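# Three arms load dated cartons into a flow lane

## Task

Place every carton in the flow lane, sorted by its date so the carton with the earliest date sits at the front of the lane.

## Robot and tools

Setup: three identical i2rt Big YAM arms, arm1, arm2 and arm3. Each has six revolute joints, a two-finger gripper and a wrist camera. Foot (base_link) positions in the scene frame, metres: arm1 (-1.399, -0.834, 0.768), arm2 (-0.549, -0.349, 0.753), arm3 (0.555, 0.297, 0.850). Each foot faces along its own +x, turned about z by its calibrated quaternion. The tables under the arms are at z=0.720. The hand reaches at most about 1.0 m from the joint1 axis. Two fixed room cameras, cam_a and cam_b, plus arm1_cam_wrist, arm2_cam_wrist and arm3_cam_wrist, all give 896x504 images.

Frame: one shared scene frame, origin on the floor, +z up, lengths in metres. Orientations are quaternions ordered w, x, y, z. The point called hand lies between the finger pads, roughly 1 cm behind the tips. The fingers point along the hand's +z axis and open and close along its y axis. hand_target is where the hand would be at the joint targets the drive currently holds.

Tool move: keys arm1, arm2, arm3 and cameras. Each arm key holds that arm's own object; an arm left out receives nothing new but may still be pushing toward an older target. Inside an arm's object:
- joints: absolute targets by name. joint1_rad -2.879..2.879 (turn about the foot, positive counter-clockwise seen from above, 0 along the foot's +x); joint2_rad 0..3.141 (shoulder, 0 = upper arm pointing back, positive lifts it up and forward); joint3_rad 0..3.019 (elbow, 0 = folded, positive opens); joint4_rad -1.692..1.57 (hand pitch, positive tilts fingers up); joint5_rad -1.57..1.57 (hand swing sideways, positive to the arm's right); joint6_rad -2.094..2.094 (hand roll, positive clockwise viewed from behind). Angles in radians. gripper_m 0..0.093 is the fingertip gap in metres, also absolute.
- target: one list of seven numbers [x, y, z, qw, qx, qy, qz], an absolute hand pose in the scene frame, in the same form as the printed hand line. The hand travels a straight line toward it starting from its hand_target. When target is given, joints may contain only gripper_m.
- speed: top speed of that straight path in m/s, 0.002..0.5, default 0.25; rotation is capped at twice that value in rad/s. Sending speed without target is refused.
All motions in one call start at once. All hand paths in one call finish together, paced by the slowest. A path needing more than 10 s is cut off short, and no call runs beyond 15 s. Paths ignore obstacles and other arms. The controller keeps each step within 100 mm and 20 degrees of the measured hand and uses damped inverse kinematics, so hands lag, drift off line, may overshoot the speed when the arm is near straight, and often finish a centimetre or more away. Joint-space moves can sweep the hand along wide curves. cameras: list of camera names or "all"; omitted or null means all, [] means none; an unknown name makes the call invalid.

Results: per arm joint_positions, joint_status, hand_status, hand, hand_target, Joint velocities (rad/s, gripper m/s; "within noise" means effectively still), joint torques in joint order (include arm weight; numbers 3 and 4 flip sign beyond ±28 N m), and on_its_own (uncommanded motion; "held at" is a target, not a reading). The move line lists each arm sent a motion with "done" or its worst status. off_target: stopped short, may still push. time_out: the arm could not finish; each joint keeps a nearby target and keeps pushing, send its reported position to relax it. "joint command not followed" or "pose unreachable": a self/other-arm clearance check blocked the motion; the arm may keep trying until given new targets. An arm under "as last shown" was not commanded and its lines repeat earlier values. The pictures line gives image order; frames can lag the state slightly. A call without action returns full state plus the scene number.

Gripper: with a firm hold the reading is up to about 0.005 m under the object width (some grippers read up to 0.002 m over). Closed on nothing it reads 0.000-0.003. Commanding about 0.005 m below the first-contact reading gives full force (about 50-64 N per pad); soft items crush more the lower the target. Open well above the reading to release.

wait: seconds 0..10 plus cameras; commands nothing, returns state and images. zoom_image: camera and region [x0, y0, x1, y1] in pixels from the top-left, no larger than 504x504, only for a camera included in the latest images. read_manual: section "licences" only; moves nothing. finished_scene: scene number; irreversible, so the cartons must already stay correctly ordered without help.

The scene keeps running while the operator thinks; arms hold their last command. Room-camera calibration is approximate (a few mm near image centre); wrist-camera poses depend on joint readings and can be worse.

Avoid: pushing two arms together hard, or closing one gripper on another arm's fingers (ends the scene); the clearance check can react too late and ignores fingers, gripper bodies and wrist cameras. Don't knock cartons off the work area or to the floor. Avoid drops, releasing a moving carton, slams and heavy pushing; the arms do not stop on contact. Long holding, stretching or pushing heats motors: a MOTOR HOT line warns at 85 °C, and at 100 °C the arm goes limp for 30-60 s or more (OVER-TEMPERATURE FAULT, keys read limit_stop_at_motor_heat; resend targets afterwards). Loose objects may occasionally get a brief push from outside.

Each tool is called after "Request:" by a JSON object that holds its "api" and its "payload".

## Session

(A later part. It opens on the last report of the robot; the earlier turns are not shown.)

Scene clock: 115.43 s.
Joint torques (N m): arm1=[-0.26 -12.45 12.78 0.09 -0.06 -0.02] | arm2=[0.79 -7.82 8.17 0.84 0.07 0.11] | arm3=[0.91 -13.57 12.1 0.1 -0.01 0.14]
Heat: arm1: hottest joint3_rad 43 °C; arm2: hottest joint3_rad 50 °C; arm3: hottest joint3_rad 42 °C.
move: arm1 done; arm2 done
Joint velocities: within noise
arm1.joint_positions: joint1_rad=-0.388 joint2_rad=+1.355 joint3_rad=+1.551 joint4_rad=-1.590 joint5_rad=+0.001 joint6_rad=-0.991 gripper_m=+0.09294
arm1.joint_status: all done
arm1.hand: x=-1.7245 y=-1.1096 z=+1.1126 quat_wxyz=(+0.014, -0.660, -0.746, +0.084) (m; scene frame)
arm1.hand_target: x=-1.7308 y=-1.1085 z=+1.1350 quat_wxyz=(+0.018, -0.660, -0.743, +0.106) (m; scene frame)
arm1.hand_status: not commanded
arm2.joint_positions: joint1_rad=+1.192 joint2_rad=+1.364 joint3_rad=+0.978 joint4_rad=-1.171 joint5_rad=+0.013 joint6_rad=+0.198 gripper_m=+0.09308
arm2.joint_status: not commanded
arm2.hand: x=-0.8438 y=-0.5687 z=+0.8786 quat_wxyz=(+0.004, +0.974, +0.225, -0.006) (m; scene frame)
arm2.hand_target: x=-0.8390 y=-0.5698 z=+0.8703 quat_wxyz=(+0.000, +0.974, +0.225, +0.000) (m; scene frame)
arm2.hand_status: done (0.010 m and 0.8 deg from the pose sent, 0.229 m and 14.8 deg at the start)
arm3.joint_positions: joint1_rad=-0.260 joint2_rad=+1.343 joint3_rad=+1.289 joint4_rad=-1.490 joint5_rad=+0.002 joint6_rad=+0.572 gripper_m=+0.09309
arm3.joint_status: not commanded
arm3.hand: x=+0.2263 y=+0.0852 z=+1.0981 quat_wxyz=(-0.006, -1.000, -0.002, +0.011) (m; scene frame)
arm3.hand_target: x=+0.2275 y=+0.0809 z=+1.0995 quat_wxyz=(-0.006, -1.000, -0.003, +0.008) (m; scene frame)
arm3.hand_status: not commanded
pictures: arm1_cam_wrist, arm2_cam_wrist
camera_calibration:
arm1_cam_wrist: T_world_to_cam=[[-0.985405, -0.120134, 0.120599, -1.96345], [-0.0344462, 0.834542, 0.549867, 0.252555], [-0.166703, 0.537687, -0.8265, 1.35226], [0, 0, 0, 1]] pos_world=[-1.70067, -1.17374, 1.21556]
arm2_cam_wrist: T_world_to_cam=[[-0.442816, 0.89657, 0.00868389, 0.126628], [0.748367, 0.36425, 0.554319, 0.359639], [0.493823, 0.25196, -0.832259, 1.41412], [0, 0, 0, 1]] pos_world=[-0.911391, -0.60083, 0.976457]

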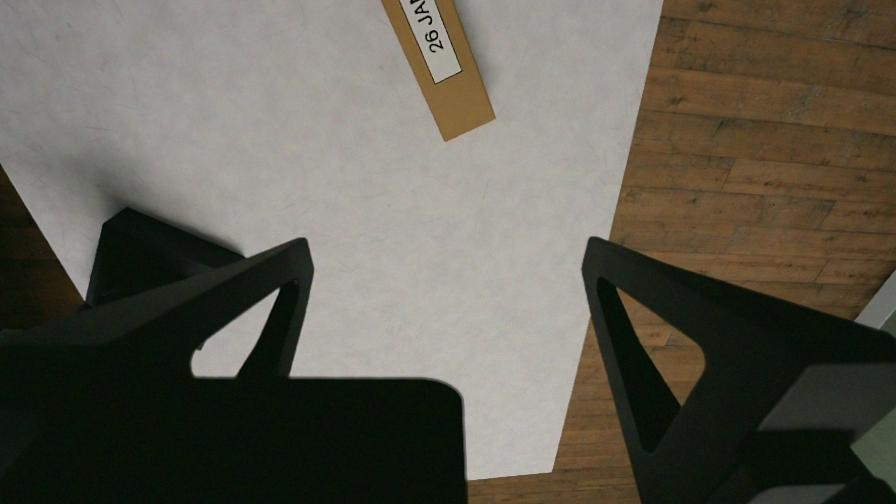

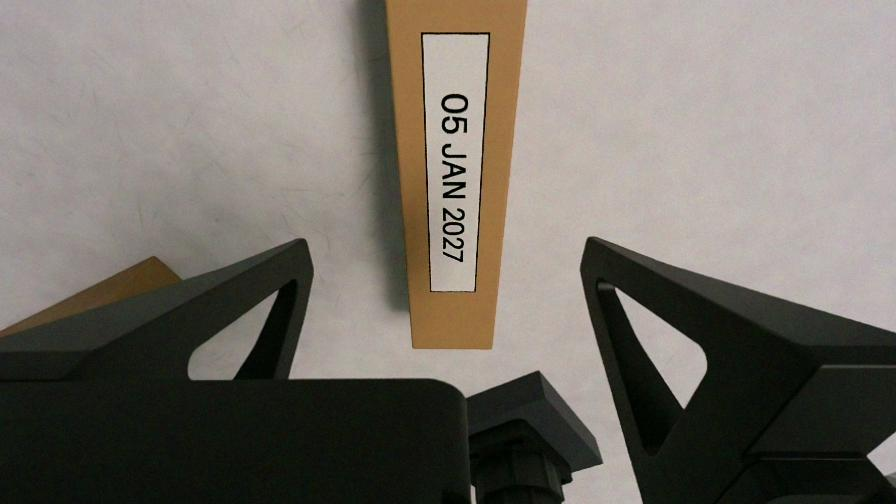

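Request:
{"api": "move", "payload": {"arm1": {"target": [-1.728, -1.163, 0.88, -0.002, -0.4955, -0.8686, 0.006], "speed": 0.35}, "arm2": {"target": [-0.832, -0.562, 0.742, 0.002, 0.9744, 0.225, -0.004], "speed": 0.3}, "cameras": ["arm1_cam_wrist", "arm2_cam_wrist"]}}

Request:
{"api": "move", "payload": {"arm2": {"joints": {"gripper_m": 0.053}}, "cameras": []}}

Request:
{"api": "move", "payload": {"arm2": {"target": [-0.832, -0.562, 0.89, 0.002, 0.9744, 0.225, -0.004], "speed": 0.3}, "cameras": ["arm2_cam_wrist"]}}

Scene clock: 133.07 s.
Joint torques (N m): arm1=[1.61 -15.85 8.65 0.49 -0.06 -0.07] | arm2=[-0.03 -8.23 6.31 0.85 0.05 -0.02] | arm3=[0.91 -13.74 12.1 0.1 -0.01 0.14]
Heat: arm1: hottest joint3_rad 44 °C; arm2: hottest joint3_rad 49 °C; arm3: hottest joint3_rad 43 °C.
move: arm1 off_target; arm2 done
Joint velocities: within noise
arm1.joint_positions: joint1_rad=-0.321 joint2_rad=+1.626 joint3_rad=+1.217 joint4_rad=-1.179 joint5_rad=-0.009 joint6_rad=-1.314 gripper_m=+0.09294
arm1.joint_status: not commanded
arm1.hand: x=-1.7264 y=-1.1527 z=+0.8719 quat_wxyz=(-0.006, -0.505, -0.863, -0.010) (m; scene frame)
arm1.hand_target: x=-1.7279 y=-1.1629 z=+0.8802 quat_wxyz=(-0.002, -0.496, -0.869, +0.006) (m; scene frame)
arm1.hand_status: off_target (0.013 m and 2.3 deg from the pose sent, 0.239 m and 25.3 deg at the start)
arm2.joint_positions: joint1_rad=+1.192 joint2_rad=+1.548 joint3_rad=+0.772 joint4_rad=-0.770 joint5_rad=+0.013 joint6_rad=+0.198 gripper_m=+0.09308
arm2.joint_status: not commanded
arm2.hand: x=-0.8363 y=-0.5654 z=+0.7503 quat_wxyz=(+0.006, +0.974, +0.225, -0.011) (m; scene frame)
arm2.hand_target: x=-0.8319 y=-0.5619 z=+0.7423 quat_wxyz=(+0.002, +0.974, +0.225, -0.004) (m; scene frame)
arm2.hand_status: done (0.010 m and 0.9 deg from the pose sent, 0.137 m and 0.3 deg at the start)
arm3: as last shown
pictures: arm1_cam_wrist, arm2_cam_wrist
camera_calibration:
arm1_cam_wrist: T_world_to_cam=[[-0.869126, -0.492196, -0.0486112, -2.02214], [-0.410597, 0.66324, 0.625718, -0.492098], [-0.275735, 0.563788, -0.778533, 0.976178], [0, 0, 0, 1]] pos_world=[-1.69038, -1.21926, 0.969603]
arm2_cam_wrist: T_world_to_cam=[[-0.442289, 0.896849, 0.00653906, 0.130335], [0.753395, 0.367568, 0.545242, 0.436808], [0.486597, 0.246081, -0.838253, 1.2979], [0, 0, 0, 1]] pos_world=[-0.902998, -0.596836, 0.848951]

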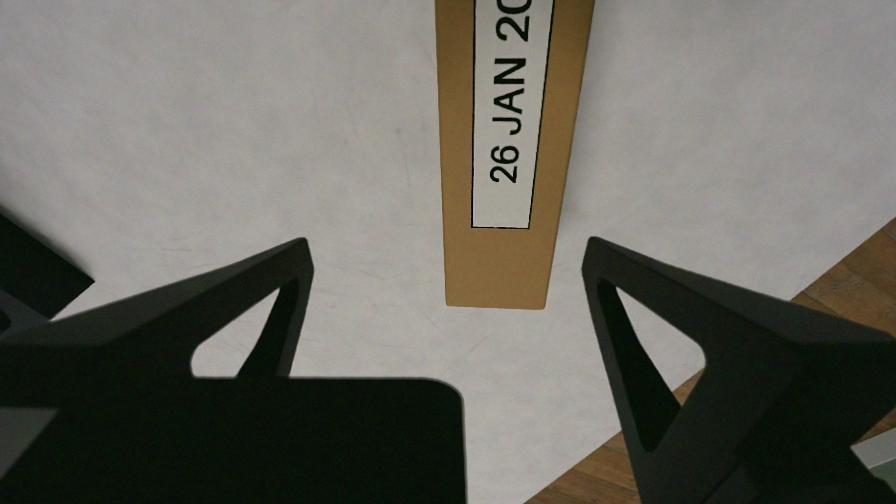

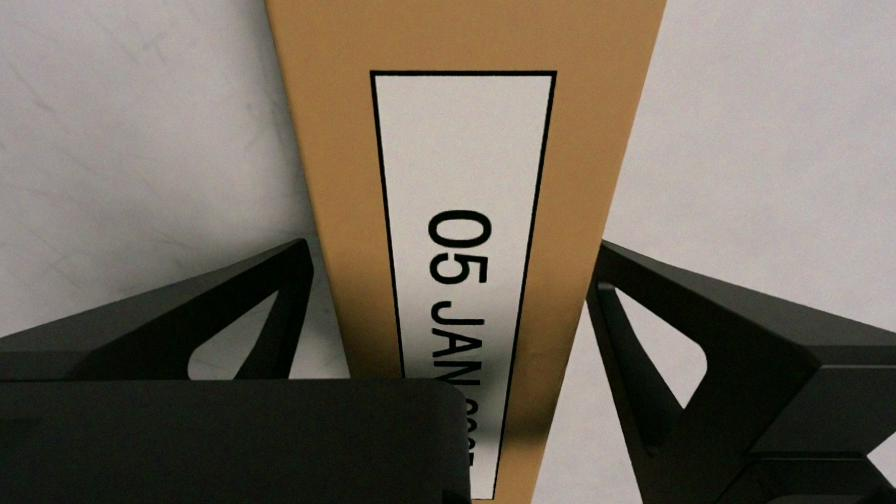

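Scene clock: 133.67 s.
Joint torques (N m): arm1=[1.55 -15.91 8.76 0.5 -0.06 -0.07] | arm2=[0.03 -8.18 6.3 0.84 -0.16 -0.02] | arm3=[1.08 -13.45 12.12 0.08 -0.01 0.15]
Heat: arm1: hottest joint3_rad 44 °C; arm2: hottest joint3_rad 49 °C; arm3: hottest joint3_rad 43 °C.
move: arm2 off_target
Joint velocities: within noise
arm1, arm3: as last shown
arm2.joint_positions: joint1_rad=+1.191 joint2_rad=+1.548 joint3_rad=+0.772 joint4_rad=-0.770 joint5_rad=+0.019 joint6_rad=+0.198 gripper_m=+0.06067
arm2.joint_status: gripper_m off_target (ended at +0.06069, target +0.05300)
arm2.hand: x=-0.8369 y=-0.5645 z=+0.7502 quat_wxyz=(+0.003, +0.974, +0.225, -0.012) (m; scene frame)
arm2.hand_target: x=-0.8318 y=-0.5618 z=+0.7422 quat_wxyz=(+0.002, +0.974, +0.225, -0.004) (m; scene frame)
arm2.hand_status: not commanded
pictures: none
No camera images: "cameras" was empty.

Scene clock: 135.10 s.
Joint torques (N m): arm1=[1.61 -15.91 8.76 0.5 -0.06 -0.06] | arm2=[0.38 -8.29 14.65 -0.31 -0.09 0.04] | arm3=[0.91 -13.39 12.07 0.1 -0.01 0.15]
Heat: arm1: hottest joint3_rad 44 °C; arm2: hottest joint3_rad 49 °C; arm3: hottest joint3_rad 43 °C.
move: arm2 off_target
Joint velocities: within noise
arm1, arm3: as last shown
arm1.hand_target: x=-1.7279 y=-1.1629 z=+0.8802 quat_wxyz=(-0.002, -0.495, -0.869, +0.006) (m; scene frame)
arm2.joint_positions: joint1_rad=+1.191 joint2_rad=+1.318 joint3_rad=+0.893 joint4_rad=-1.199 joint5_rad=+0.016 joint6_rad=+0.198 gripper_m=+0.06067
arm2.joint_status: not commanded
arm2.hand: x=-0.8120 y=-0.5439 z=+0.8639 quat_wxyz=(-0.012, +0.974, +0.225, +0.024) (m; scene frame)
arm2.hand_target: x=-0.8307 y=-0.5609 z=+0.8901 quat_wxyz=(+0.002, +0.974, +0.225, -0.004) (m; scene frame)
arm2.hand_status: off_target (0.038 m and 3.6 deg from the pose sent, 0.140 m and 0.9 deg at the start)
pictures: arm2_cam_wrist
camera_calibration:
arm2_cam_wrist: T_world_to_cam=[[-0.444006, 0.895681, 0.0247751, 0.103314], [0.717717, 0.338961, 0.608266, 0.249686], [0.536414, 0.287855, -0.793347, 1.40044], [0, 0, 0, 1]] pos_world=[-0.884548, -0.580294, 0.9566]

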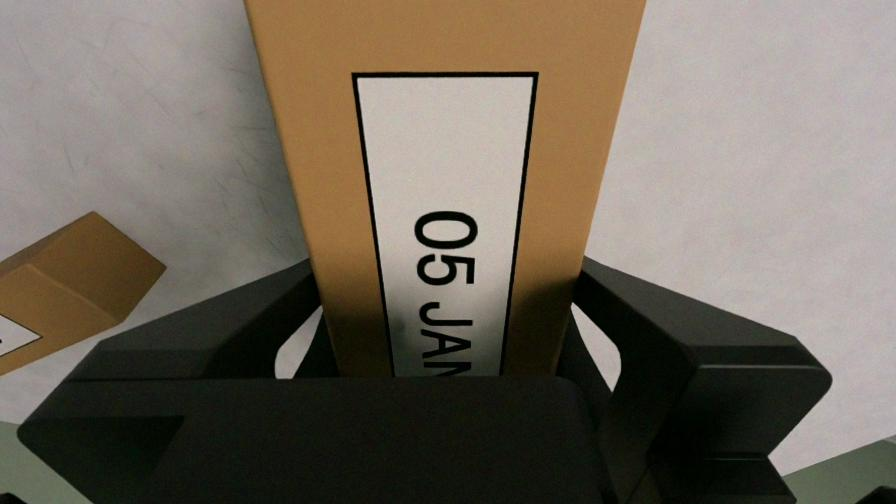

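Request:
{"api": "move", "payload": {"arm1": {"target": [-1.745, -1.167, 0.745, -0.002, -0.4924, -0.8704, 0.008], "speed": 0.3}, "arm2": {"joints": {"joint1_rad": 0.6, "joint2_rad": 1.35, "joint3_rad": 1.25, "joint4_rad": -1.45, "joint5_rad": 0, "joint6_rad": 0}}, "cameras": ["arm1_cam_wrist"]}}

Request:
{"api": "move", "payload": {"arm1": {"joints": {"gripper_m": 0.053}}, "arm2": {"joints": {"joint1_rad": -0.6, "joint2_rad": 1.35, "joint3_rad": 1.25, "joint4_rad": -1.45, "joint5_rad": 0, "joint6_rad": 0.3}}, "cameras": []}}

Request:
{"api": "move", "payload": {"arm1": {"target": [-1.745, -1.167, 0.90, -0.002, -0.4924, -0.8704, 0.008], "speed": 0.3}, "arm2": {"joints": {"joint1_rad": -1.95, "joint2_rad": 1.35, "joint3_rad": 1.25, "joint4_rad": -1.45, "joint5_rad": 0, "joint6_rad": 0.66}}, "cameras": ["arm1_cam_wrist", "arm2_cam_wrist"]}}

Scene clock: 148.43 s.
Joint torques (N m): arm1=[0.15 -15.27 7.23 0.53 -0.11 -0.06] | arm2=[-0.21 -10.46 14.28 -0.25 -0.1 -0.11] | arm3=[1.08 -13.45 12.14 0.03 -0.01 0.14]
Heat: arm1: hottest joint3_rad 45 °C; arm2: hottest joint3_rad 52 °C; arm3: hottest joint3_rad 43 °C.
move: arm1 done; arm2 done
Joint velocities: within noise
arm1.joint_positions: joint1_rad=-0.321 joint2_rad=+1.826 joint3_rad=+1.110 joint4_rad=-0.844 joint5_rad=-0.009 joint6_rad=-1.340 gripper_m=+0.09294
arm1.joint_status: not commanded
arm1.hand: x=-1.7384 y=-1.1640 z=+0.7484 quat_wxyz=(-0.003, -0.494, -0.870, +0.003) (m; scene frame)
arm1.hand_target: x=-1.7449 y=-1.1669 z=+0.7450 quat_wxyz=(-0.002, -0.492, -0.870, +0.008) (m; scene frame)
arm1.hand_status: done (0.008 m and 0.6 deg from the pose sent, 0.129 m and 2.7 deg at the start)
arm2.joint_positions: joint1_rad=+0.603 joint2_rad=+1.362 joint3_rad=+1.192 joint4_rad=-1.439 joint5_rad=+0.001 joint6_rad=+0.011 gripper_m=+0.06067
arm2.joint_status: all done
arm2.hand: x=-0.9266 y=-0.3699 z=+0.9546 quat_wxyz=(+0.004, +0.999, +0.026, +0.024) (m; scene frame)
arm2.hand_target: x=-0.9405 y=-0.3697 z=+0.9808 quat_wxyz=(+0.006, +0.999, +0.030, -0.006) (m; scene frame)
arm2.hand_status: not commanded
arm3: as last shown
pictures: arm1_cam_wrist
camera_calibration:
arm1_cam_wrist: T_world_to_cam=[[-0.856309, -0.516029, -0.0211947, -2.07012], [-0.415952, 0.664751, 0.620556, -0.415973], [-0.306136, 0.540204, -0.783876, 0.806774], [0, 0, 0, 1]] pos_world=[-1.69871, -1.22755, 0.846669]

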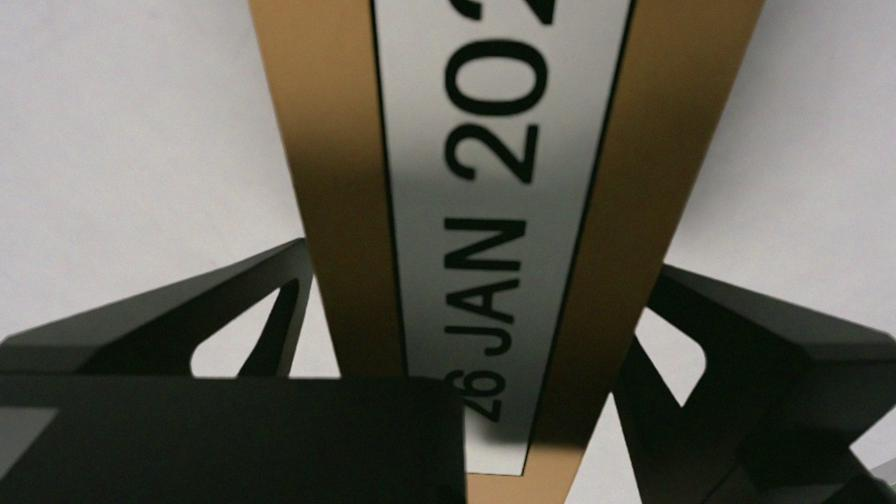

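Scene clock: 150.20 s.
Joint torques (N m): arm1=[0.21 -15.56 7.25 0.24 -0.07 -0.06] | arm2=[-0.38 -10.34 14.26 -0.24 -0.09 0.08] | arm3=[1.08 -13.39 12.05 0.09 -0.02 0.15]
Heat: arm1: hottest joint3_rad 45 °C; arm2: hottest joint3_rad 53 °C; arm3: hottest joint3_rad 43 °C.
move: arm1 off_target; arm2 done
Joint velocities: within noise
arm1.joint_positions: joint1_rad=-0.321 joint2_rad=+1.828 joint3_rad=+1.110 joint4_rad=-0.836 joint5_rad=-0.010 joint6_rad=-1.340 gripper_m=+0.05989
arm1.joint_status: gripper_m off_target (ended at +0.05992, target +0.05300)
arm1.hand: x=-1.7395 y=-1.1652 z=+0.7472 quat_wxyz=(-0.002, -0.494, -0.870, +0.006) (m; scene frame)
arm1.hand_target: x=-1.7448 y=-1.1668 z=+0.7450 quat_wxyz=(-0.002, -0.492, -0.870, +0.008) (m; scene frame)
arm1.hand_status: not commanded
arm2.joint_positions: joint1_rad=-0.596 joint2_rad=+1.362 joint3_rad=+1.192 joint4_rad=-1.440 joint5_rad=+0.003 joint6_rad=+0.290 gripper_m=+0.06069
arm2.joint_status: all done
arm2.hand: x=-0.7087 y=-0.0050 z=+0.9523 quat_wxyz=(+0.008, +0.756, -0.654, +0.026) (m; scene frame)
arm2.hand_target: x=-0.7134 y=+0.0083 z=+0.9783 quat_wxyz=(-0.003, +0.752, -0.659, -0.002) (m; scene frame)
arm2.hand_status: not commanded
arm3: as last shown
pictures: none
No camera images: "cameras" was empty.

Scene clock: 152.00 s.
Joint torques (N m): arm1=[0.09 -16.56 12.63 -0.35 -0.19 -0.07] | arm2=[-0.44 -10.46 14.26 -0.21 -0.05 0.09] | arm3=[0.91 -13.51 12.1 0.09 0 0.15]
Heat: arm1: hottest joint3_rad 45 °C; arm2: hottest joint3_rad 53 °C; arm3: hottest joint3_rad 43 °C.
move: arm1 off_target; arm2 done
Joint velocities: within noise
arm1.joint_positions: joint1_rad=-0.321 joint2_rad=+1.642 joint3_rad=+1.238 joint4_rad=-1.211 joint5_rad=-0.007 joint6_rad=-1.340 gripper_m=+0.05989
arm1.joint_status: not commanded
arm1.hand: x=-1.7266 y=-1.1525 z=+0.8726 quat_wxyz=(-0.009, -0.494, -0.869, -0.023) (m; scene frame)
arm1.hand_target: x=-1.7439 y=-1.1659 z=+0.9004 quat_wxyz=(-0.002, -0.492, -0.870, +0.008) (m; scene frame)
arm1.hand_status: off_target (0.036 m and 3.7 deg from the pose sent, 0.153 m and 0.3 deg at the start; pose on its path clipped on 7 of 54 steps)
arm2.joint_positions: joint1_rad=-1.946 joint2_rad=+1.362 joint3_rad=+1.192 joint4_rad=-1.441 joint5_rad=+0.002 joint6_rad=+0.650 gripper_m=+0.06070
arm2.joint_status: all done
arm2.hand: x=-0.2520 y=-0.1176 z=+0.9579 quat_wxyz=(+0.011, +0.003, -1.000, +0.019) (m; scene frame)
arm2.hand_target: x=-0.2404 y=-0.1098 z=+0.9842 quat_wxyz=(-0.013, -0.004, -1.000, -0.001) (m; scene frame)
arm2.hand_status: not commanded
arm3: as last shown
pictures: arm1_cam_wrist, arm2_cam_wrist
camera_calibration:
arm1_cam_wrist: T_world_to_cam=[[-0.854564, -0.513974, -0.0745014, -1.99961], [-0.439726, 0.639741, 0.630375, -0.574229], [-0.276335, 0.571456, -0.772707, 0.979191], [0, 0, 0, 1]] pos_world=[-1.69071, -1.21995, 0.969634]
arm2_cam_wrist: T_world_to_cam=[[0.0114385, -0.99866, 0.0504692, -0.164851], [-0.812399, 0.0201455, 0.582754, -0.752546], [-0.58299, -0.047667, -0.81108, 0.74731], [0, 0, 0, 1]] pos_world=[-0.173807, -0.113848, 1.053]

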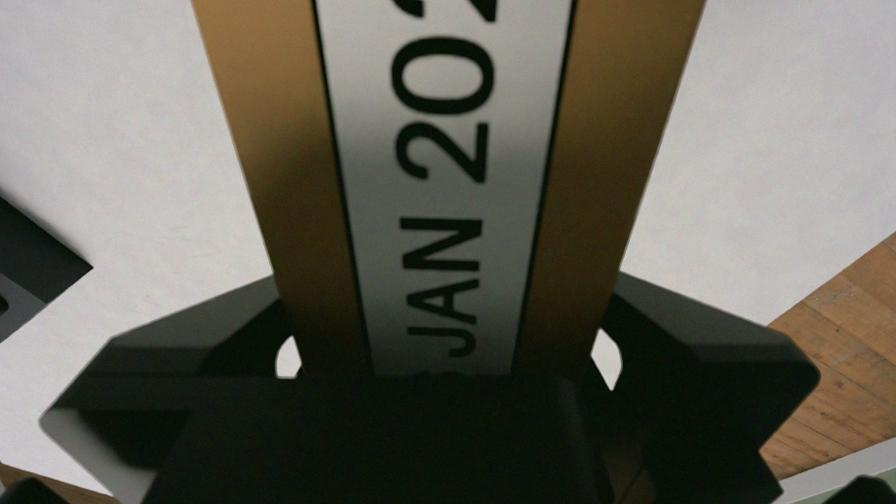

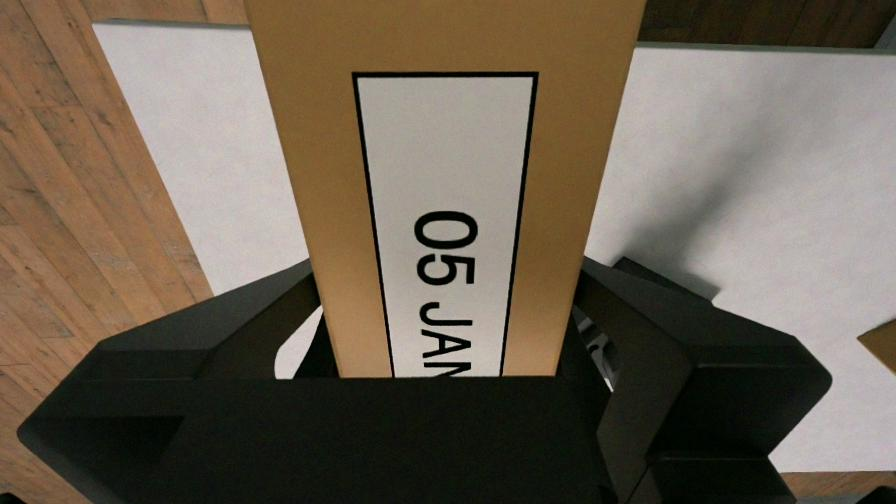

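Request:
{"api": "move", "payload": {"arm1": {"joints": {"joint1_rad": 0.9, "joint2_rad": 1.35, "joint3_rad": 1.25, "joint4_rad": -1.45, "joint5_rad": 0, "joint6_rad": -0.4}}, "arm2": {"target": [-0.015, 0.020, 0.92, -0.005, 0, -1, -0.012], "speed": 0.3}, "arm3": {"joints": {"joint1_rad": 0.3}}, "cameras": []}}

Request:
{"api": "move", "payload": {"arm1": {"joints": {"joint1_rad": 2.1, "joint2_rad": 1.35, "joint3_rad": 1.25, "joint4_rad": -1.45, "joint5_rad": 0, "joint6_rad": 0}}, "arm2": {"target": [-0.019, 0.013, 0.80, -0.005, 0, -1, -0.006], "speed": 0.25}, "cameras": ["arm2_cam_wrist"]}}

Scene clock: 162.70 s.
Joint torques (N m): arm1=[1.44 -13.98 10.33 -0.23 0.02 0.11] | arm2=[-0.79 -20.66 16.42 -0.5 -0.11 -0.11] | arm3=[0.56 -13.68 12.12 0.09 0.06 0.14]
Heat: arm1: hottest joint3_rad 45 °C; arm2: hottest joint3_rad 56 °C; arm3: hottest joint3_rad 43 °C.
move: arm1 done; arm2 off_target; arm3 done
Joint velocities: within noise
arm1.joint_positions: joint1_rad=+0.890 joint2_rad=+1.374 joint3_rad=+1.227 joint4_rad=-1.441 joint5_rad=+0.000 joint6_rad=-0.408 gripper_m=+0.05990
arm1.joint_status: all done
arm1.hand: x=-1.2453 y=-1.1912 z=+0.9791 quat_wxyz=(+0.006, -0.368, -0.930, -0.009) (m; scene frame)
arm1.hand_target: x=-1.2408 y=-1.1919 z=+0.9969 quat_wxyz=(-0.007, -0.367, -0.930, +0.004) (m; scene frame)
arm1.hand_status: not commanded
arm2.joint_positions: joint1_rad=-1.999 joint2_rad=+2.060 joint3_rad=+1.918 joint4_rad=-1.483 joint5_rad=-0.025 joint6_rad=+0.606 gripper_m=+0.06070
arm2.joint_status: not commanded
arm2.hand: x=-0.0376 y=+0.0100 z=+0.8869 quat_wxyz=(+0.025, -0.002, -1.000, +0.011) (m; scene frame)
arm2.hand_target: x=-0.0173 y=+0.0183 z=+0.9204 quat_wxyz=(-0.006, +0.000, -1.000, -0.012) (m; scene frame)
arm2.hand_status: off_target (0.041 m and 4.3 deg from the pose sent, 0.277 m and 4.0 deg at the start)
arm3.joint_positions: joint1_rad=+0.292 joint2_rad=+1.343 joint3_rad=+1.289 joint4_rad=-1.490 joint5_rad=+0.000 joint6_rad=+0.572 gripper_m=+0.09309
arm3.joint_status: all done
arm3.hand: x=+0.3864 y=-0.0552 z=+1.0984 quat_wxyz=(-0.010, -0.962, -0.274, +0.008) (m; scene frame)
arm3.hand_target: x=+0.3886 y=-0.0577 z=+1.0998 quat_wxyz=(-0.008, -0.962, -0.274, +0.006) (m; scene frame)
arm3.hand_status: not commanded
pictures: none
No camera images: "cameras" was empty.

Scene clock: 164.67 s.
Joint torques (N m): arm1=[1.14 -13.86 10.4 -0.17 0.08 0.11] | arm2=[-0.85 -22.89 9.78 0.53 -0.02 -0.12] | arm3=[0.67 -13.39 12.08 0.12 0.05 0.13]
Heat: arm1: hottest joint3_rad 45 °C; arm2: hottest joint3_rad 55 °C; arm3: hottest joint3_rad 43 °C.
move: arm1 done; arm2 off_target
Joint velocities: within noise
arm1.joint_positions: joint1_rad=+2.089 joint2_rad=+1.374 joint3_rad=+1.227 joint4_rad=-1.442 joint5_rad=+0.000 joint6_rad=-0.008 gripper_m=+0.05993
arm1.joint_status: all done
arm1.hand: x=-1.0116 y=-0.8213 z=+0.9817 quat_wxyz=(+0.008, +0.022, -1.000, -0.003) (m; scene frame)
arm1.hand_target: x=-1.0092 y=-0.8170 z=+0.9995 quat_wxyz=(-0.012, +0.024, -1.000, -0.003) (m; scene frame)
arm1.hand_status: not commanded
arm2.joint_positions: joint1_rad=-1.999 joint2_rad=+2.143 joint3_rad=+1.778 joint4_rad=-1.228 joint5_rad=-0.018 joint6_rad=+0.606 gripper_m=+0.06070
arm2.joint_status: not commanded
arm2.hand: x=-0.0271 y=+0.0139 z=+0.7837 quat_wxyz=(+0.009, -0.001, -1.000, +0.005) (m; scene frame)
arm2.hand_target: x=-0.0192 y=+0.0130 z=+0.7999 quat_wxyz=(-0.005, +0.000, -1.000, -0.006) (m; scene frame)
arm2.hand_status: off_target (0.018 m and 2.1 deg from the pose sent, 0.089 m and 3.9 deg at the start)
arm3: as last shown
pictures: arm2_cam_wrist
camera_calibration:
arm2_cam_wrist: T_world_to_cam=[[0.00227954, -0.999748, 0.0223158, -0.0055569], [-0.814146, 0.0111024, 0.580554, -0.46916], [-0.580655, -0.0194917, -0.813916, 0.745266], [0, 0, 0, 1]] pos_world=[0.0507906, 0.0141798, 0.87908]

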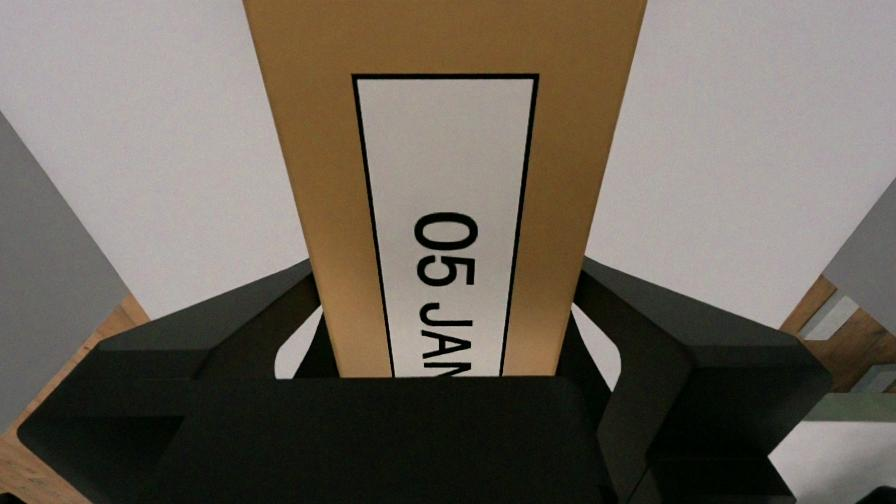

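Request:
{"api": "move", "payload": {"arm1": {"joints": {"joint1_rad": 2.53, "joint2_rad": 1.5, "joint3_rad": 1.4, "joint4_rad": -1.45, "joint5_rad": 0, "joint6_rad": 0}}, "arm2": {"target": [-0.019, 0.014, 0.772, -0.005, 0, -1, -0.006], "speed": 0.15}, "cameras": []}}

Request:
{"api": "move", "payload": {"arm1": {"target": [-0.838, -0.540, 0.85, -0.018, 0.237, -0.971, -0.005], "speed": 0.35}, "arm2": {"target": [-0.019, 0.014, 0.757, -0.005, 0, -1, -0.006], "speed": 0.1}, "cameras": ["arm2_cam_wrist"]}}

Scene clock: 170.10 s.
Joint torques (N m): arm1=[0.32 -17.26 14.04 -0.16 0.06 0.08] | arm2=[-0.73 -20.25 8.9 0.64 -0.04 -0.11] | arm3=[0.73 -13.63 12.08 0.03 0.05 0.14]
Heat: arm1: hottest joint3_rad 45 °C; arm2: hottest joint3_rad 54 °C; arm3: hottest joint3_rad 43 °C.
move: arm1 done; arm2 done
Joint velocities: within noise
arm1.joint_positions: joint1_rad=+2.536 joint2_rad=+1.535 joint3_rad=+1.327 joint4_rad=-1.446 joint5_rad=+0.000 joint6_rad=-0.005 gripper_m=+0.05993
arm1.joint_status: all done
arm1.hand: x=-1.0188 y=-0.6355 z=+0.9570 quat_wxyz=(+0.039, +0.242, -0.970, +0.008) (m; scene frame)
arm1.hand_target: x=-1.0011 y=-0.6295 z=+0.9988 quat_wxyz=(-0.012, +0.237, -0.972, -0.005) (m; scene frame)
arm1.hand_status: not commanded
arm2.joint_positions: joint1_rad=-1.999 joint2_rad=+2.147 joint3_rad=+1.764 joint4_rad=-1.171 joint5_rad=-0.018 joint6_rad=+0.606 gripper_m=+0.06070
arm2.joint_status: not commanded
arm2.hand: x=-0.0205 y=+0.0183 z=+0.7764 quat_wxyz=(-0.007, -0.001, -1.000, -0.006) (m; scene frame)
arm2.hand_target: x=-0.0192 y=+0.0140 z=+0.7719 quat_wxyz=(-0.005, +0.000, -1.000, -0.006) (m; scene frame)
arm2.hand_status: done (0.006 m and 0.2 deg from the pose sent, 0.014 m and 2.1 deg at the start)
arm3: as last shown
pictures: none
No camera images: "cameras" was empty.

Scene clock: 171.80 s.
Joint torques (N m): arm1=[0.97 -25.76 13.38 -0.09 0.13 0.11] | arm2=[-0.73 -19.37 7.84 1.36 -0.06 -0.11] | arm3=[0.91 -13.51 12.16 0.08 0.06 0.14]
Heat: arm1: hottest joint3_rad 46 °C; arm2: hottest joint3_rad 54 °C; arm3: hottest joint3_rad 43 °C.
move: arm1 off_target; arm2 off_target
Joint velocities: within noise
arm1.joint_positions: joint1_rad=+2.536 joint2_rad=+2.079 joint3_rad=+1.685 joint4_rad=-1.243 joint5_rad=+0.001 joint6_rad=-0.001 gripper_m=+0.05993
arm1.joint_status: not commanded
arm1.hand: x=-0.8658 y=-0.5546 z=+0.8066 quat_wxyz=(+0.030, +0.240, -0.970, +0.006) (m; scene frame)
arm1.hand_target: x=-0.8408 y=-0.5415 z=+0.8510 quat_wxyz=(-0.018, +0.237, -0.971, -0.005) (m; scene frame)
arm1.hand_status: off_target (0.054 m and 5.7 deg from the pose sent, 0.231 m and 6.7 deg at the start)
arm2.joint_positions: joint1_rad=-1.999 joint2_rad=+2.147 joint3_rad=+1.760 joint4_rad=-1.157 joint5_rad=-0.017 joint6_rad=+0.606 gripper_m=+0.06070
arm2.joint_status: not commanded
arm2.hand: x=-0.0190 y=+0.0192 z=+0.7745 quat_wxyz=(-0.010, -0.001, -1.000, -0.009) (m; scene frame)
arm2.hand_target: x=-0.0194 y=+0.0139 z=+0.7574 quat_wxyz=(-0.005, +0.000, -1.000, -0.006) (m; scene frame)
arm2.hand_status: off_target (0.018 m and 0.7 deg from the pose sent, 0.020 m and 0.2 deg at the start)
arm3: as last shown
pictures: arm2_cam_wrist
camera_calibration:
arm2_cam_wrist: T_world_to_cam=[[0.00266053, -0.999987, -0.00428084, 0.0205914], [-0.836411, -0.00457162, 0.548084, -0.432209], [-0.548096, 0.00212235, -0.836413, 0.760238], [0, 0, 0, 1]] pos_world=[0.0551239, 0.0170018, 0.872847]

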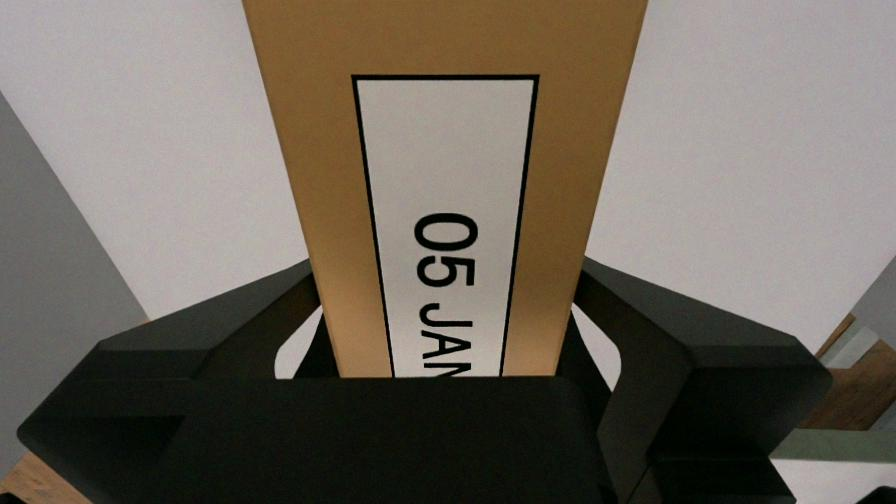

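Request:
{"api": "move", "payload": {"arm1": {"target": [-0.838, -0.540, 0.762, -0.018, 0.237, -0.971, -0.005], "speed": 0.2}, "arm2": {"joints": {"gripper_m": 0.093}}, "cameras": []}}

Request:
{"api": "move", "payload": {"arm1": {"target": [-0.838, -0.540, 0.745, -0.018, 0.237, -0.971, -0.005], "speed": 0.1}, "arm2": {"target": [-0.019, 0.018, 0.93, -0.005, 0, -1, -0.006], "speed": 0.35}, "cameras": ["arm1_cam_wrist", "arm2_cam_wrist"]}}

Scene clock: 176.10 s.
Joint torques (N m): arm1=[0.97 -23.47 8.24 0.68 0.15 0.11] | arm2=[-0.67 -19.66 7.82 0.81 -0.04 -0.1] | arm3=[0.73 -13.63 12.14 0.06 0.06 0.14]
Heat: arm1: hottest joint3_rad 45 °C; arm2: hottest joint3_rad 53 °C; arm3: hottest joint3_rad 43 °C.
move: arm1 off_target; arm2 done
Joint velocities: within noise
arm1.joint_positions: joint1_rad=+2.536 joint2_rad=+2.151 joint3_rad=+1.663 joint4_rad=-1.081 joint5_rad=+0.001 joint6_rad=-0.001 gripper_m=+0.05991
arm1.joint_status: not commanded
arm1.hand: x=-0.8458 y=-0.5438 z=+0.7553 quat_wxyz=(-0.003, +0.240, -0.971, -0.002) (m; scene frame)
arm1.hand_target: x=-0.8381 y=-0.5402 z=+0.7622 quat_wxyz=(-0.018, +0.237, -0.971, -0.005) (m; scene frame)
arm1.hand_status: off_target (0.011 m and 1.8 deg from the pose sent, 0.055 m and 5.7 deg at the start)
arm2.joint_positions: joint1_rad=-1.999 joint2_rad=+2.147 joint3_rad=+1.760 joint4_rad=-1.144 joint5_rad=-0.018 joint6_rad=+0.606 gripper_m=+0.09294
arm2.joint_status: all done
arm2.hand: x=-0.0164 y=+0.0211 z=+0.7746 quat_wxyz=(-0.016, -0.001, -1.000, -0.013) (m; scene frame)
arm2.hand_target: x=-0.0194 y=+0.0139 z=+0.7574 quat_wxyz=(-0.005, +0.000, -1.000, -0.006) (m; scene frame)
arm2.hand_status: not commanded
arm3: as last shown
pictures: none
No camera images: "cameras" was empty.

Scene clock: 177.77 s.
Joint torques (N m): arm1=[0.91 -21.66 7.6 1.59 0.15 0.1] | arm2=[-0.62 -18.02 14.2 -0.13 0.04 -0.09] | arm3=[0.91 -13.51 12.15 0.05 0.07 0.16]
Heat: arm1: hottest joint3_rad 45 °C; arm2: hottest joint3_rad 53 °C; arm3: hottest joint3_rad 43 °C.
move: arm1 off_target; arm2 off_target
Joint velocities: within noise
arm1.joint_positions: joint1_rad=+2.536 joint2_rad=+2.151 joint3_rad=+1.659 joint4_rad=-1.073 joint5_rad=+0.001 joint6_rad=-0.001 gripper_m=+0.05991
arm1.joint_status: not commanded
arm1.hand: x=-0.8458 y=-0.5438 z=+0.7539 quat_wxyz=(-0.004, +0.240, -0.971, -0.003) (m; scene frame)
arm1.hand_target: x=-0.8383 y=-0.5402 z=+0.7453 quat_wxyz=(-0.018, +0.237, -0.971, -0.005) (m; scene frame)
arm1.hand_status: off_target (0.012 m and 1.6 deg from the pose sent, 0.013 m and 1.8 deg at the start)
arm2.joint_positions: joint1_rad=-1.999 joint2_rad=+2.035 joint3_rad=+1.969 joint4_rad=-1.516 joint5_rad=-0.020 joint6_rad=+0.606 gripper_m=+0.09295
arm2.joint_status: not commanded
arm2.hand: x=-0.0327 y=+0.0129 z=+0.9213 quat_wxyz=(+0.006, -0.001, -1.000, +0.001) (m; scene frame)
arm2.hand_target: x=-0.0197 y=+0.0176 z=+0.9300 quat_wxyz=(-0.005, +0.000, -1.000, -0.006) (m; scene frame)
arm2.hand_status: off_target (0.017 m and 1.5 deg from the pose sent, 0.156 m and 1.4 deg at the start; pose on its path clipped on 4 of 50 steps)
arm3: as last shown
pictures: arm1_cam_wrist, arm2_cam_wrist
camera_calibration:
arm1_cam_wrist: T_world_to_cam=[[0.469863, -0.882307, -0.0276162, -0.0582532], [-0.685031, -0.38418, 0.618982, -1.25717], [-0.556742, -0.271919, -0.78492, 0.0964642], [0, 0, 0, 1]] pos_world=[-0.780125, -0.508147, 0.852274]
arm2_cam_wrist: T_world_to_cam=[[0.00226069, -0.999886, 0.0149142, -0.00278797], [-0.81838, 0.00672094, 0.574638, -0.548232], [-0.574673, -0.0135046, -0.818272, 0.858145], [0, 0, 0, 1]] pos_world=[0.0444967, 0.0124859, 1.01727]

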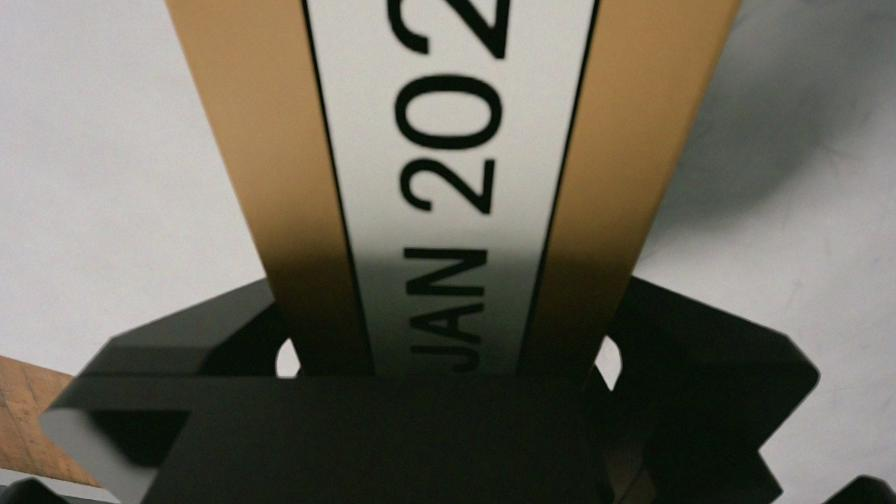

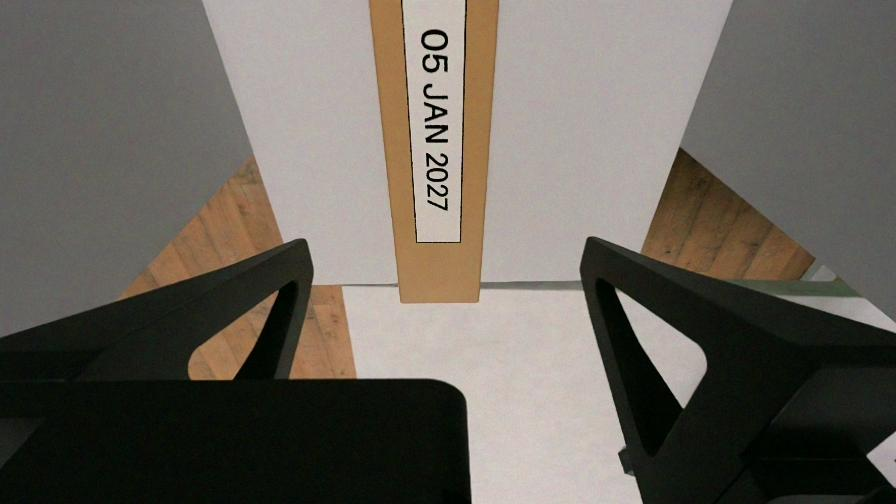

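Request:
{"api": "move", "payload": {"arm1": {"joints": {"gripper_m": 0.093}}, "arm2": {"target": [-0.26, -0.14, 0.97, 0, 0, -1, 0], "speed": 0.4}, "cameras": []}}

Request:
{"api": "move", "payload": {"arm1": {"target": [-0.850, -0.546, 0.90, -0.008, 0.240, -0.971, -0.002], "speed": 0.4}, "arm2": {"joints": {"joint1_rad": -0.9, "joint2_rad": 1.35, "joint3_rad": 1.3, "joint4_rad": -1.5, "joint5_rad": 0, "joint6_rad": 0}}, "arm3": {"joints": {"joint1_rad": -0.25, "joint6_rad": 0.58}}, "cameras": ["arm1_cam_wrist"]}}

Request:
{"api": "move", "payload": {"arm1": {"joints": {"joint1_rad": 1.6, "joint2_rad": 1.4, "joint3_rad": 1.5, "joint4_rad": -1.5, "joint5_rad": 0, "joint6_rad": 0}}, "arm3": {"target": [-0.042, 0.016, 0.87, 0, -1, 0, 0], "speed": 0.4}, "cameras": ["arm3_cam_wrist"]}}

Scene clock: 189.47 s.
Joint torques (N m): arm1=[0.91 -21.71 7.65 0.66 0.08 0.09] | arm2=[0.5 -7.65 8.47 -0.02 0.1 0.04] | arm3=[0.79 -13.8 12.11 0.03 0.07 0.13]
Heat: arm1: hottest joint3_rad 45 °C; arm2: hottest joint3_rad 54 °C; arm3: hottest joint3_rad 43 °C.
move: arm1 done; arm2 off_target
Joint velocities: within noise
arm1.joint_positions: joint1_rad=+2.536 joint2_rad=+2.151 joint3_rad=+1.659 joint4_rad=-1.045 joint5_rad=+0.002 joint6_rad=+0.000 gripper_m=+0.09292
arm1.joint_status: all done
arm1.hand: x=-0.8396 y=-0.5409 z=+0.7540 quat_wxyz=(-0.018, +0.240, -0.971, -0.005) (m; scene frame)
arm1.hand_target: x=-0.8383 y=-0.5402 z=+0.7453 quat_wxyz=(-0.018, +0.237, -0.971, -0.005) (m; scene frame)
arm1.hand_status: not commanded
arm2.joint_positions: joint1_rad=-1.999 joint2_rad=+1.275 joint3_rad=+1.167 joint4_rad=-1.432 joint5_rad=-0.017 joint6_rad=+0.606 gripper_m=+0.09295
arm2.joint_status: not commanded
arm2.hand: x=-0.2526 y=-0.1382 z=+0.9789 quat_wxyz=(-0.013, -0.001, -1.000, -0.010) (m; scene frame)
arm2.hand_target: x=-0.2600 y=-0.1400 z=+0.9702 quat_wxyz=(+0.000, +0.000, -1.000, +0.000) (m; scene frame)
arm2.hand_status: off_target (0.012 m and 1.8 deg from the pose sent, 0.278 m and 0.7 deg at the start)
arm3: as last shown
pictures: none
No camera images: "cameras" was empty.

Scene clock: 191.13 s.
Joint torques (N m): arm1=[1.03 -20.89 11.89 -0.23 0.11 0.05] | arm2=[0.32 -9.41 13.74 -0.16 0.01 -0.12] | arm3=[-0.67 -13.27 12.15 0.09 0.06 0.14]
Heat: arm1: hottest joint3_rad 45 °C; arm2: hottest joint3_rad 54 °C; arm3: hottest joint3_rad 43 °C.
move: arm1 off_target; arm2 done; arm3 done
Joint velocities: within noise
arm1.joint_positions: joint1_rad=+2.536 joint2_rad=+1.993 joint3_rad=+1.768 joint4_rad=-1.361 joint5_rad=+0.003 joint6_rad=+0.000 gripper_m=+0.09292
arm1.joint_status: not commanded
arm1.hand: x=-0.8607 y=-0.5526 z=+0.8876 quat_wxyz=(+0.005, +0.240, -0.971, +0.001) (m; scene frame)
arm1.hand_target: x=-0.8505 y=-0.5464 z=+0.9002 quat_wxyz=(-0.008, +0.240, -0.971, -0.002) (m; scene frame)
arm1.hand_status: off_target (0.018 m and 1.5 deg from the pose sent, 0.146 m and 1.2 deg at the start; pose on its path clipped on 6 of 50 steps)
arm2.joint_positions: joint1_rad=-0.906 joint2_rad=+1.351 joint3_rad=+1.250 joint4_rad=-1.491 joint5_rad=-0.001 joint6_rad=+0.011 gripper_m=+0.09298
arm2.joint_status: all done
arm2.hand: x=-0.5980 y=+0.0310 z=+0.9790 quat_wxyz=(+0.008, +0.746, -0.665, +0.015) (m; scene frame)
arm2.hand_target: x=-0.6018 y=+0.0422 z=+0.9980 quat_wxyz=(-0.006, +0.752, -0.659, +0.000) (m; scene frame)
arm2.hand_status: not commanded
arm3.joint_positions: joint1_rad=-0.242 joint2_rad=+1.343 joint3_rad=+1.289 joint4_rad=-1.490 joint5_rad=+0.001 joint6_rad=+0.573 gripper_m=+0.09309
arm3.joint_status: all done
arm3.hand: x=+0.2301 y=+0.0794 z=+1.0981 quat_wxyz=(-0.007, -1.000, -0.010, +0.011) (m; scene frame)
arm3.hand_target: x=+0.2275 y=+0.0809 z=+1.0995 quat_wxyz=(-0.006, -1.000, -0.003, +0.008) (m; scene frame)
arm3.hand_status: not commanded
pictures: arm1_cam_wrist
camera_calibration:
arm1_cam_wrist: T_world_to_cam=[[0.468875, -0.882887, -0.02582, -0.0581315], [-0.674584, -0.376816, 0.63478, -1.35451], [-0.570169, -0.280215, -0.772261, 0.163379], [0, 0, 0, 1]] pos_world=[-0.793322, -0.515944, 0.984487]

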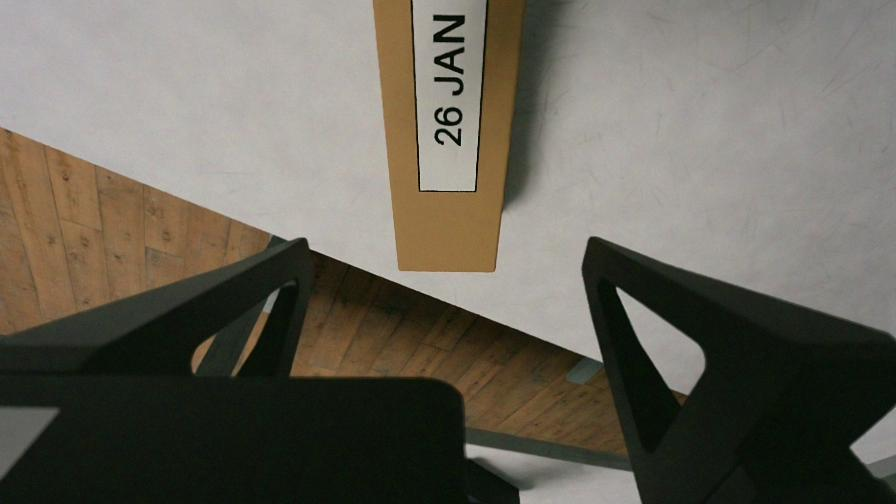

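Scene clock: 193.13 s.
Joint torques (N m): arm1=[-0.26 -13.33 9.68 0.13 -0.02 0.04] | arm2=[0.38 -9.35 13.74 -0.13 0.01 -0.12] | arm3=[-0.21 -26.81 13.98 0.02 0.09 -0.02]
Heat: arm1: hottest joint3_rad 45 °C; arm2: hottest joint3_rad 53 °C; arm3: hottest joint3_rad 44 °C.
move: arm1 done; arm3 off_target
Joint velocities: within noise
arm1.joint_positions: joint1_rad=+1.613 joint2_rad=+1.403 joint3_rad=+1.493 joint4_rad=-1.491 joint5_rad=+0.002 joint6_rad=+0.000 gripper_m=+0.09294
arm1.joint_status: all done
arm1.hand: x=-0.9945 y=-1.0263 z=+1.0748 quat_wxyz=(-0.083, -0.217, -0.972, +0.016) (m; scene frame)
arm1.hand_target: x=-0.9981 y=-1.0309 z=+1.0784 quat_wxyz=(-0.084, -0.224, -0.971, +0.016) (m; scene frame)
arm1.hand_status: not commanded
arm2.joint_positions: joint1_rad=-0.906 joint2_rad=+1.351 joint3_rad=+1.250 joint4_rad=-1.492 joint5_rad=-0.001 joint6_rad=+0.011 gripper_m=+0.09298
arm2.joint_status: not commanded
arm2.hand: x=-0.5980 y=+0.0309 z=+0.9790 quat_wxyz=(+0.009, +0.746, -0.665, +0.015) (m; scene frame)
arm2.hand_target: x=-0.6018 y=+0.0421 z=+0.9980 quat_wxyz=(-0.005, +0.752, -0.659, +0.000) (m; scene frame)
arm2.hand_status: not commanded
arm3.joint_positions: joint1_rad=-0.388 joint2_rad=+2.175 joint3_rad=+1.812 joint4_rad=-1.211 joint5_rad=+0.001 joint6_rad=+0.450 gripper_m=+0.09309
arm3.joint_status: not commanded
arm3.hand: x=-0.0308 y=+0.0170 z=+0.8712 quat_wxyz=(+0.001, -1.000, +0.001, -0.002) (m; scene frame)
arm3.hand_target: x=-0.0417 y=+0.0163 z=+0.8700 quat_wxyz=(+0.000, -1.000, +0.000, +0.000) (m; scene frame)
arm3.hand_status: off_target (0.011 m and 0.3 deg from the pose sent, 0.361 m and 1.9 deg at the start; pose on its path clipped on 2 of 60 steps)
pictures: arm3_cam_wrist
camera_calibration:
arm3_cam_wrist: T_world_to_cam=[[0.0184113, 0.99983, -0.00017321, -0.0153904], [0.800377, -0.0146346, 0.599318, -0.495358], [0.599214, -0.0111728, -0.800511, 0.83904], [0, 0, 0, 1]] pos_world=[-0.106008, 0.0175129, 0.968535]

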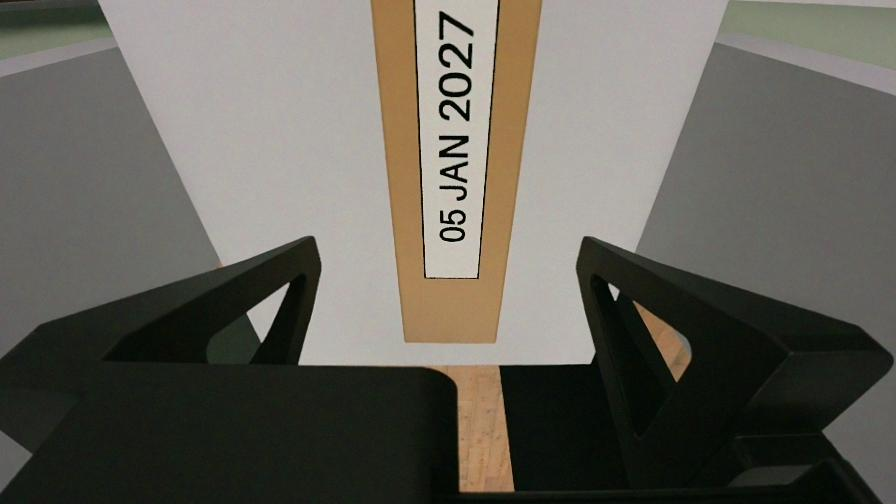

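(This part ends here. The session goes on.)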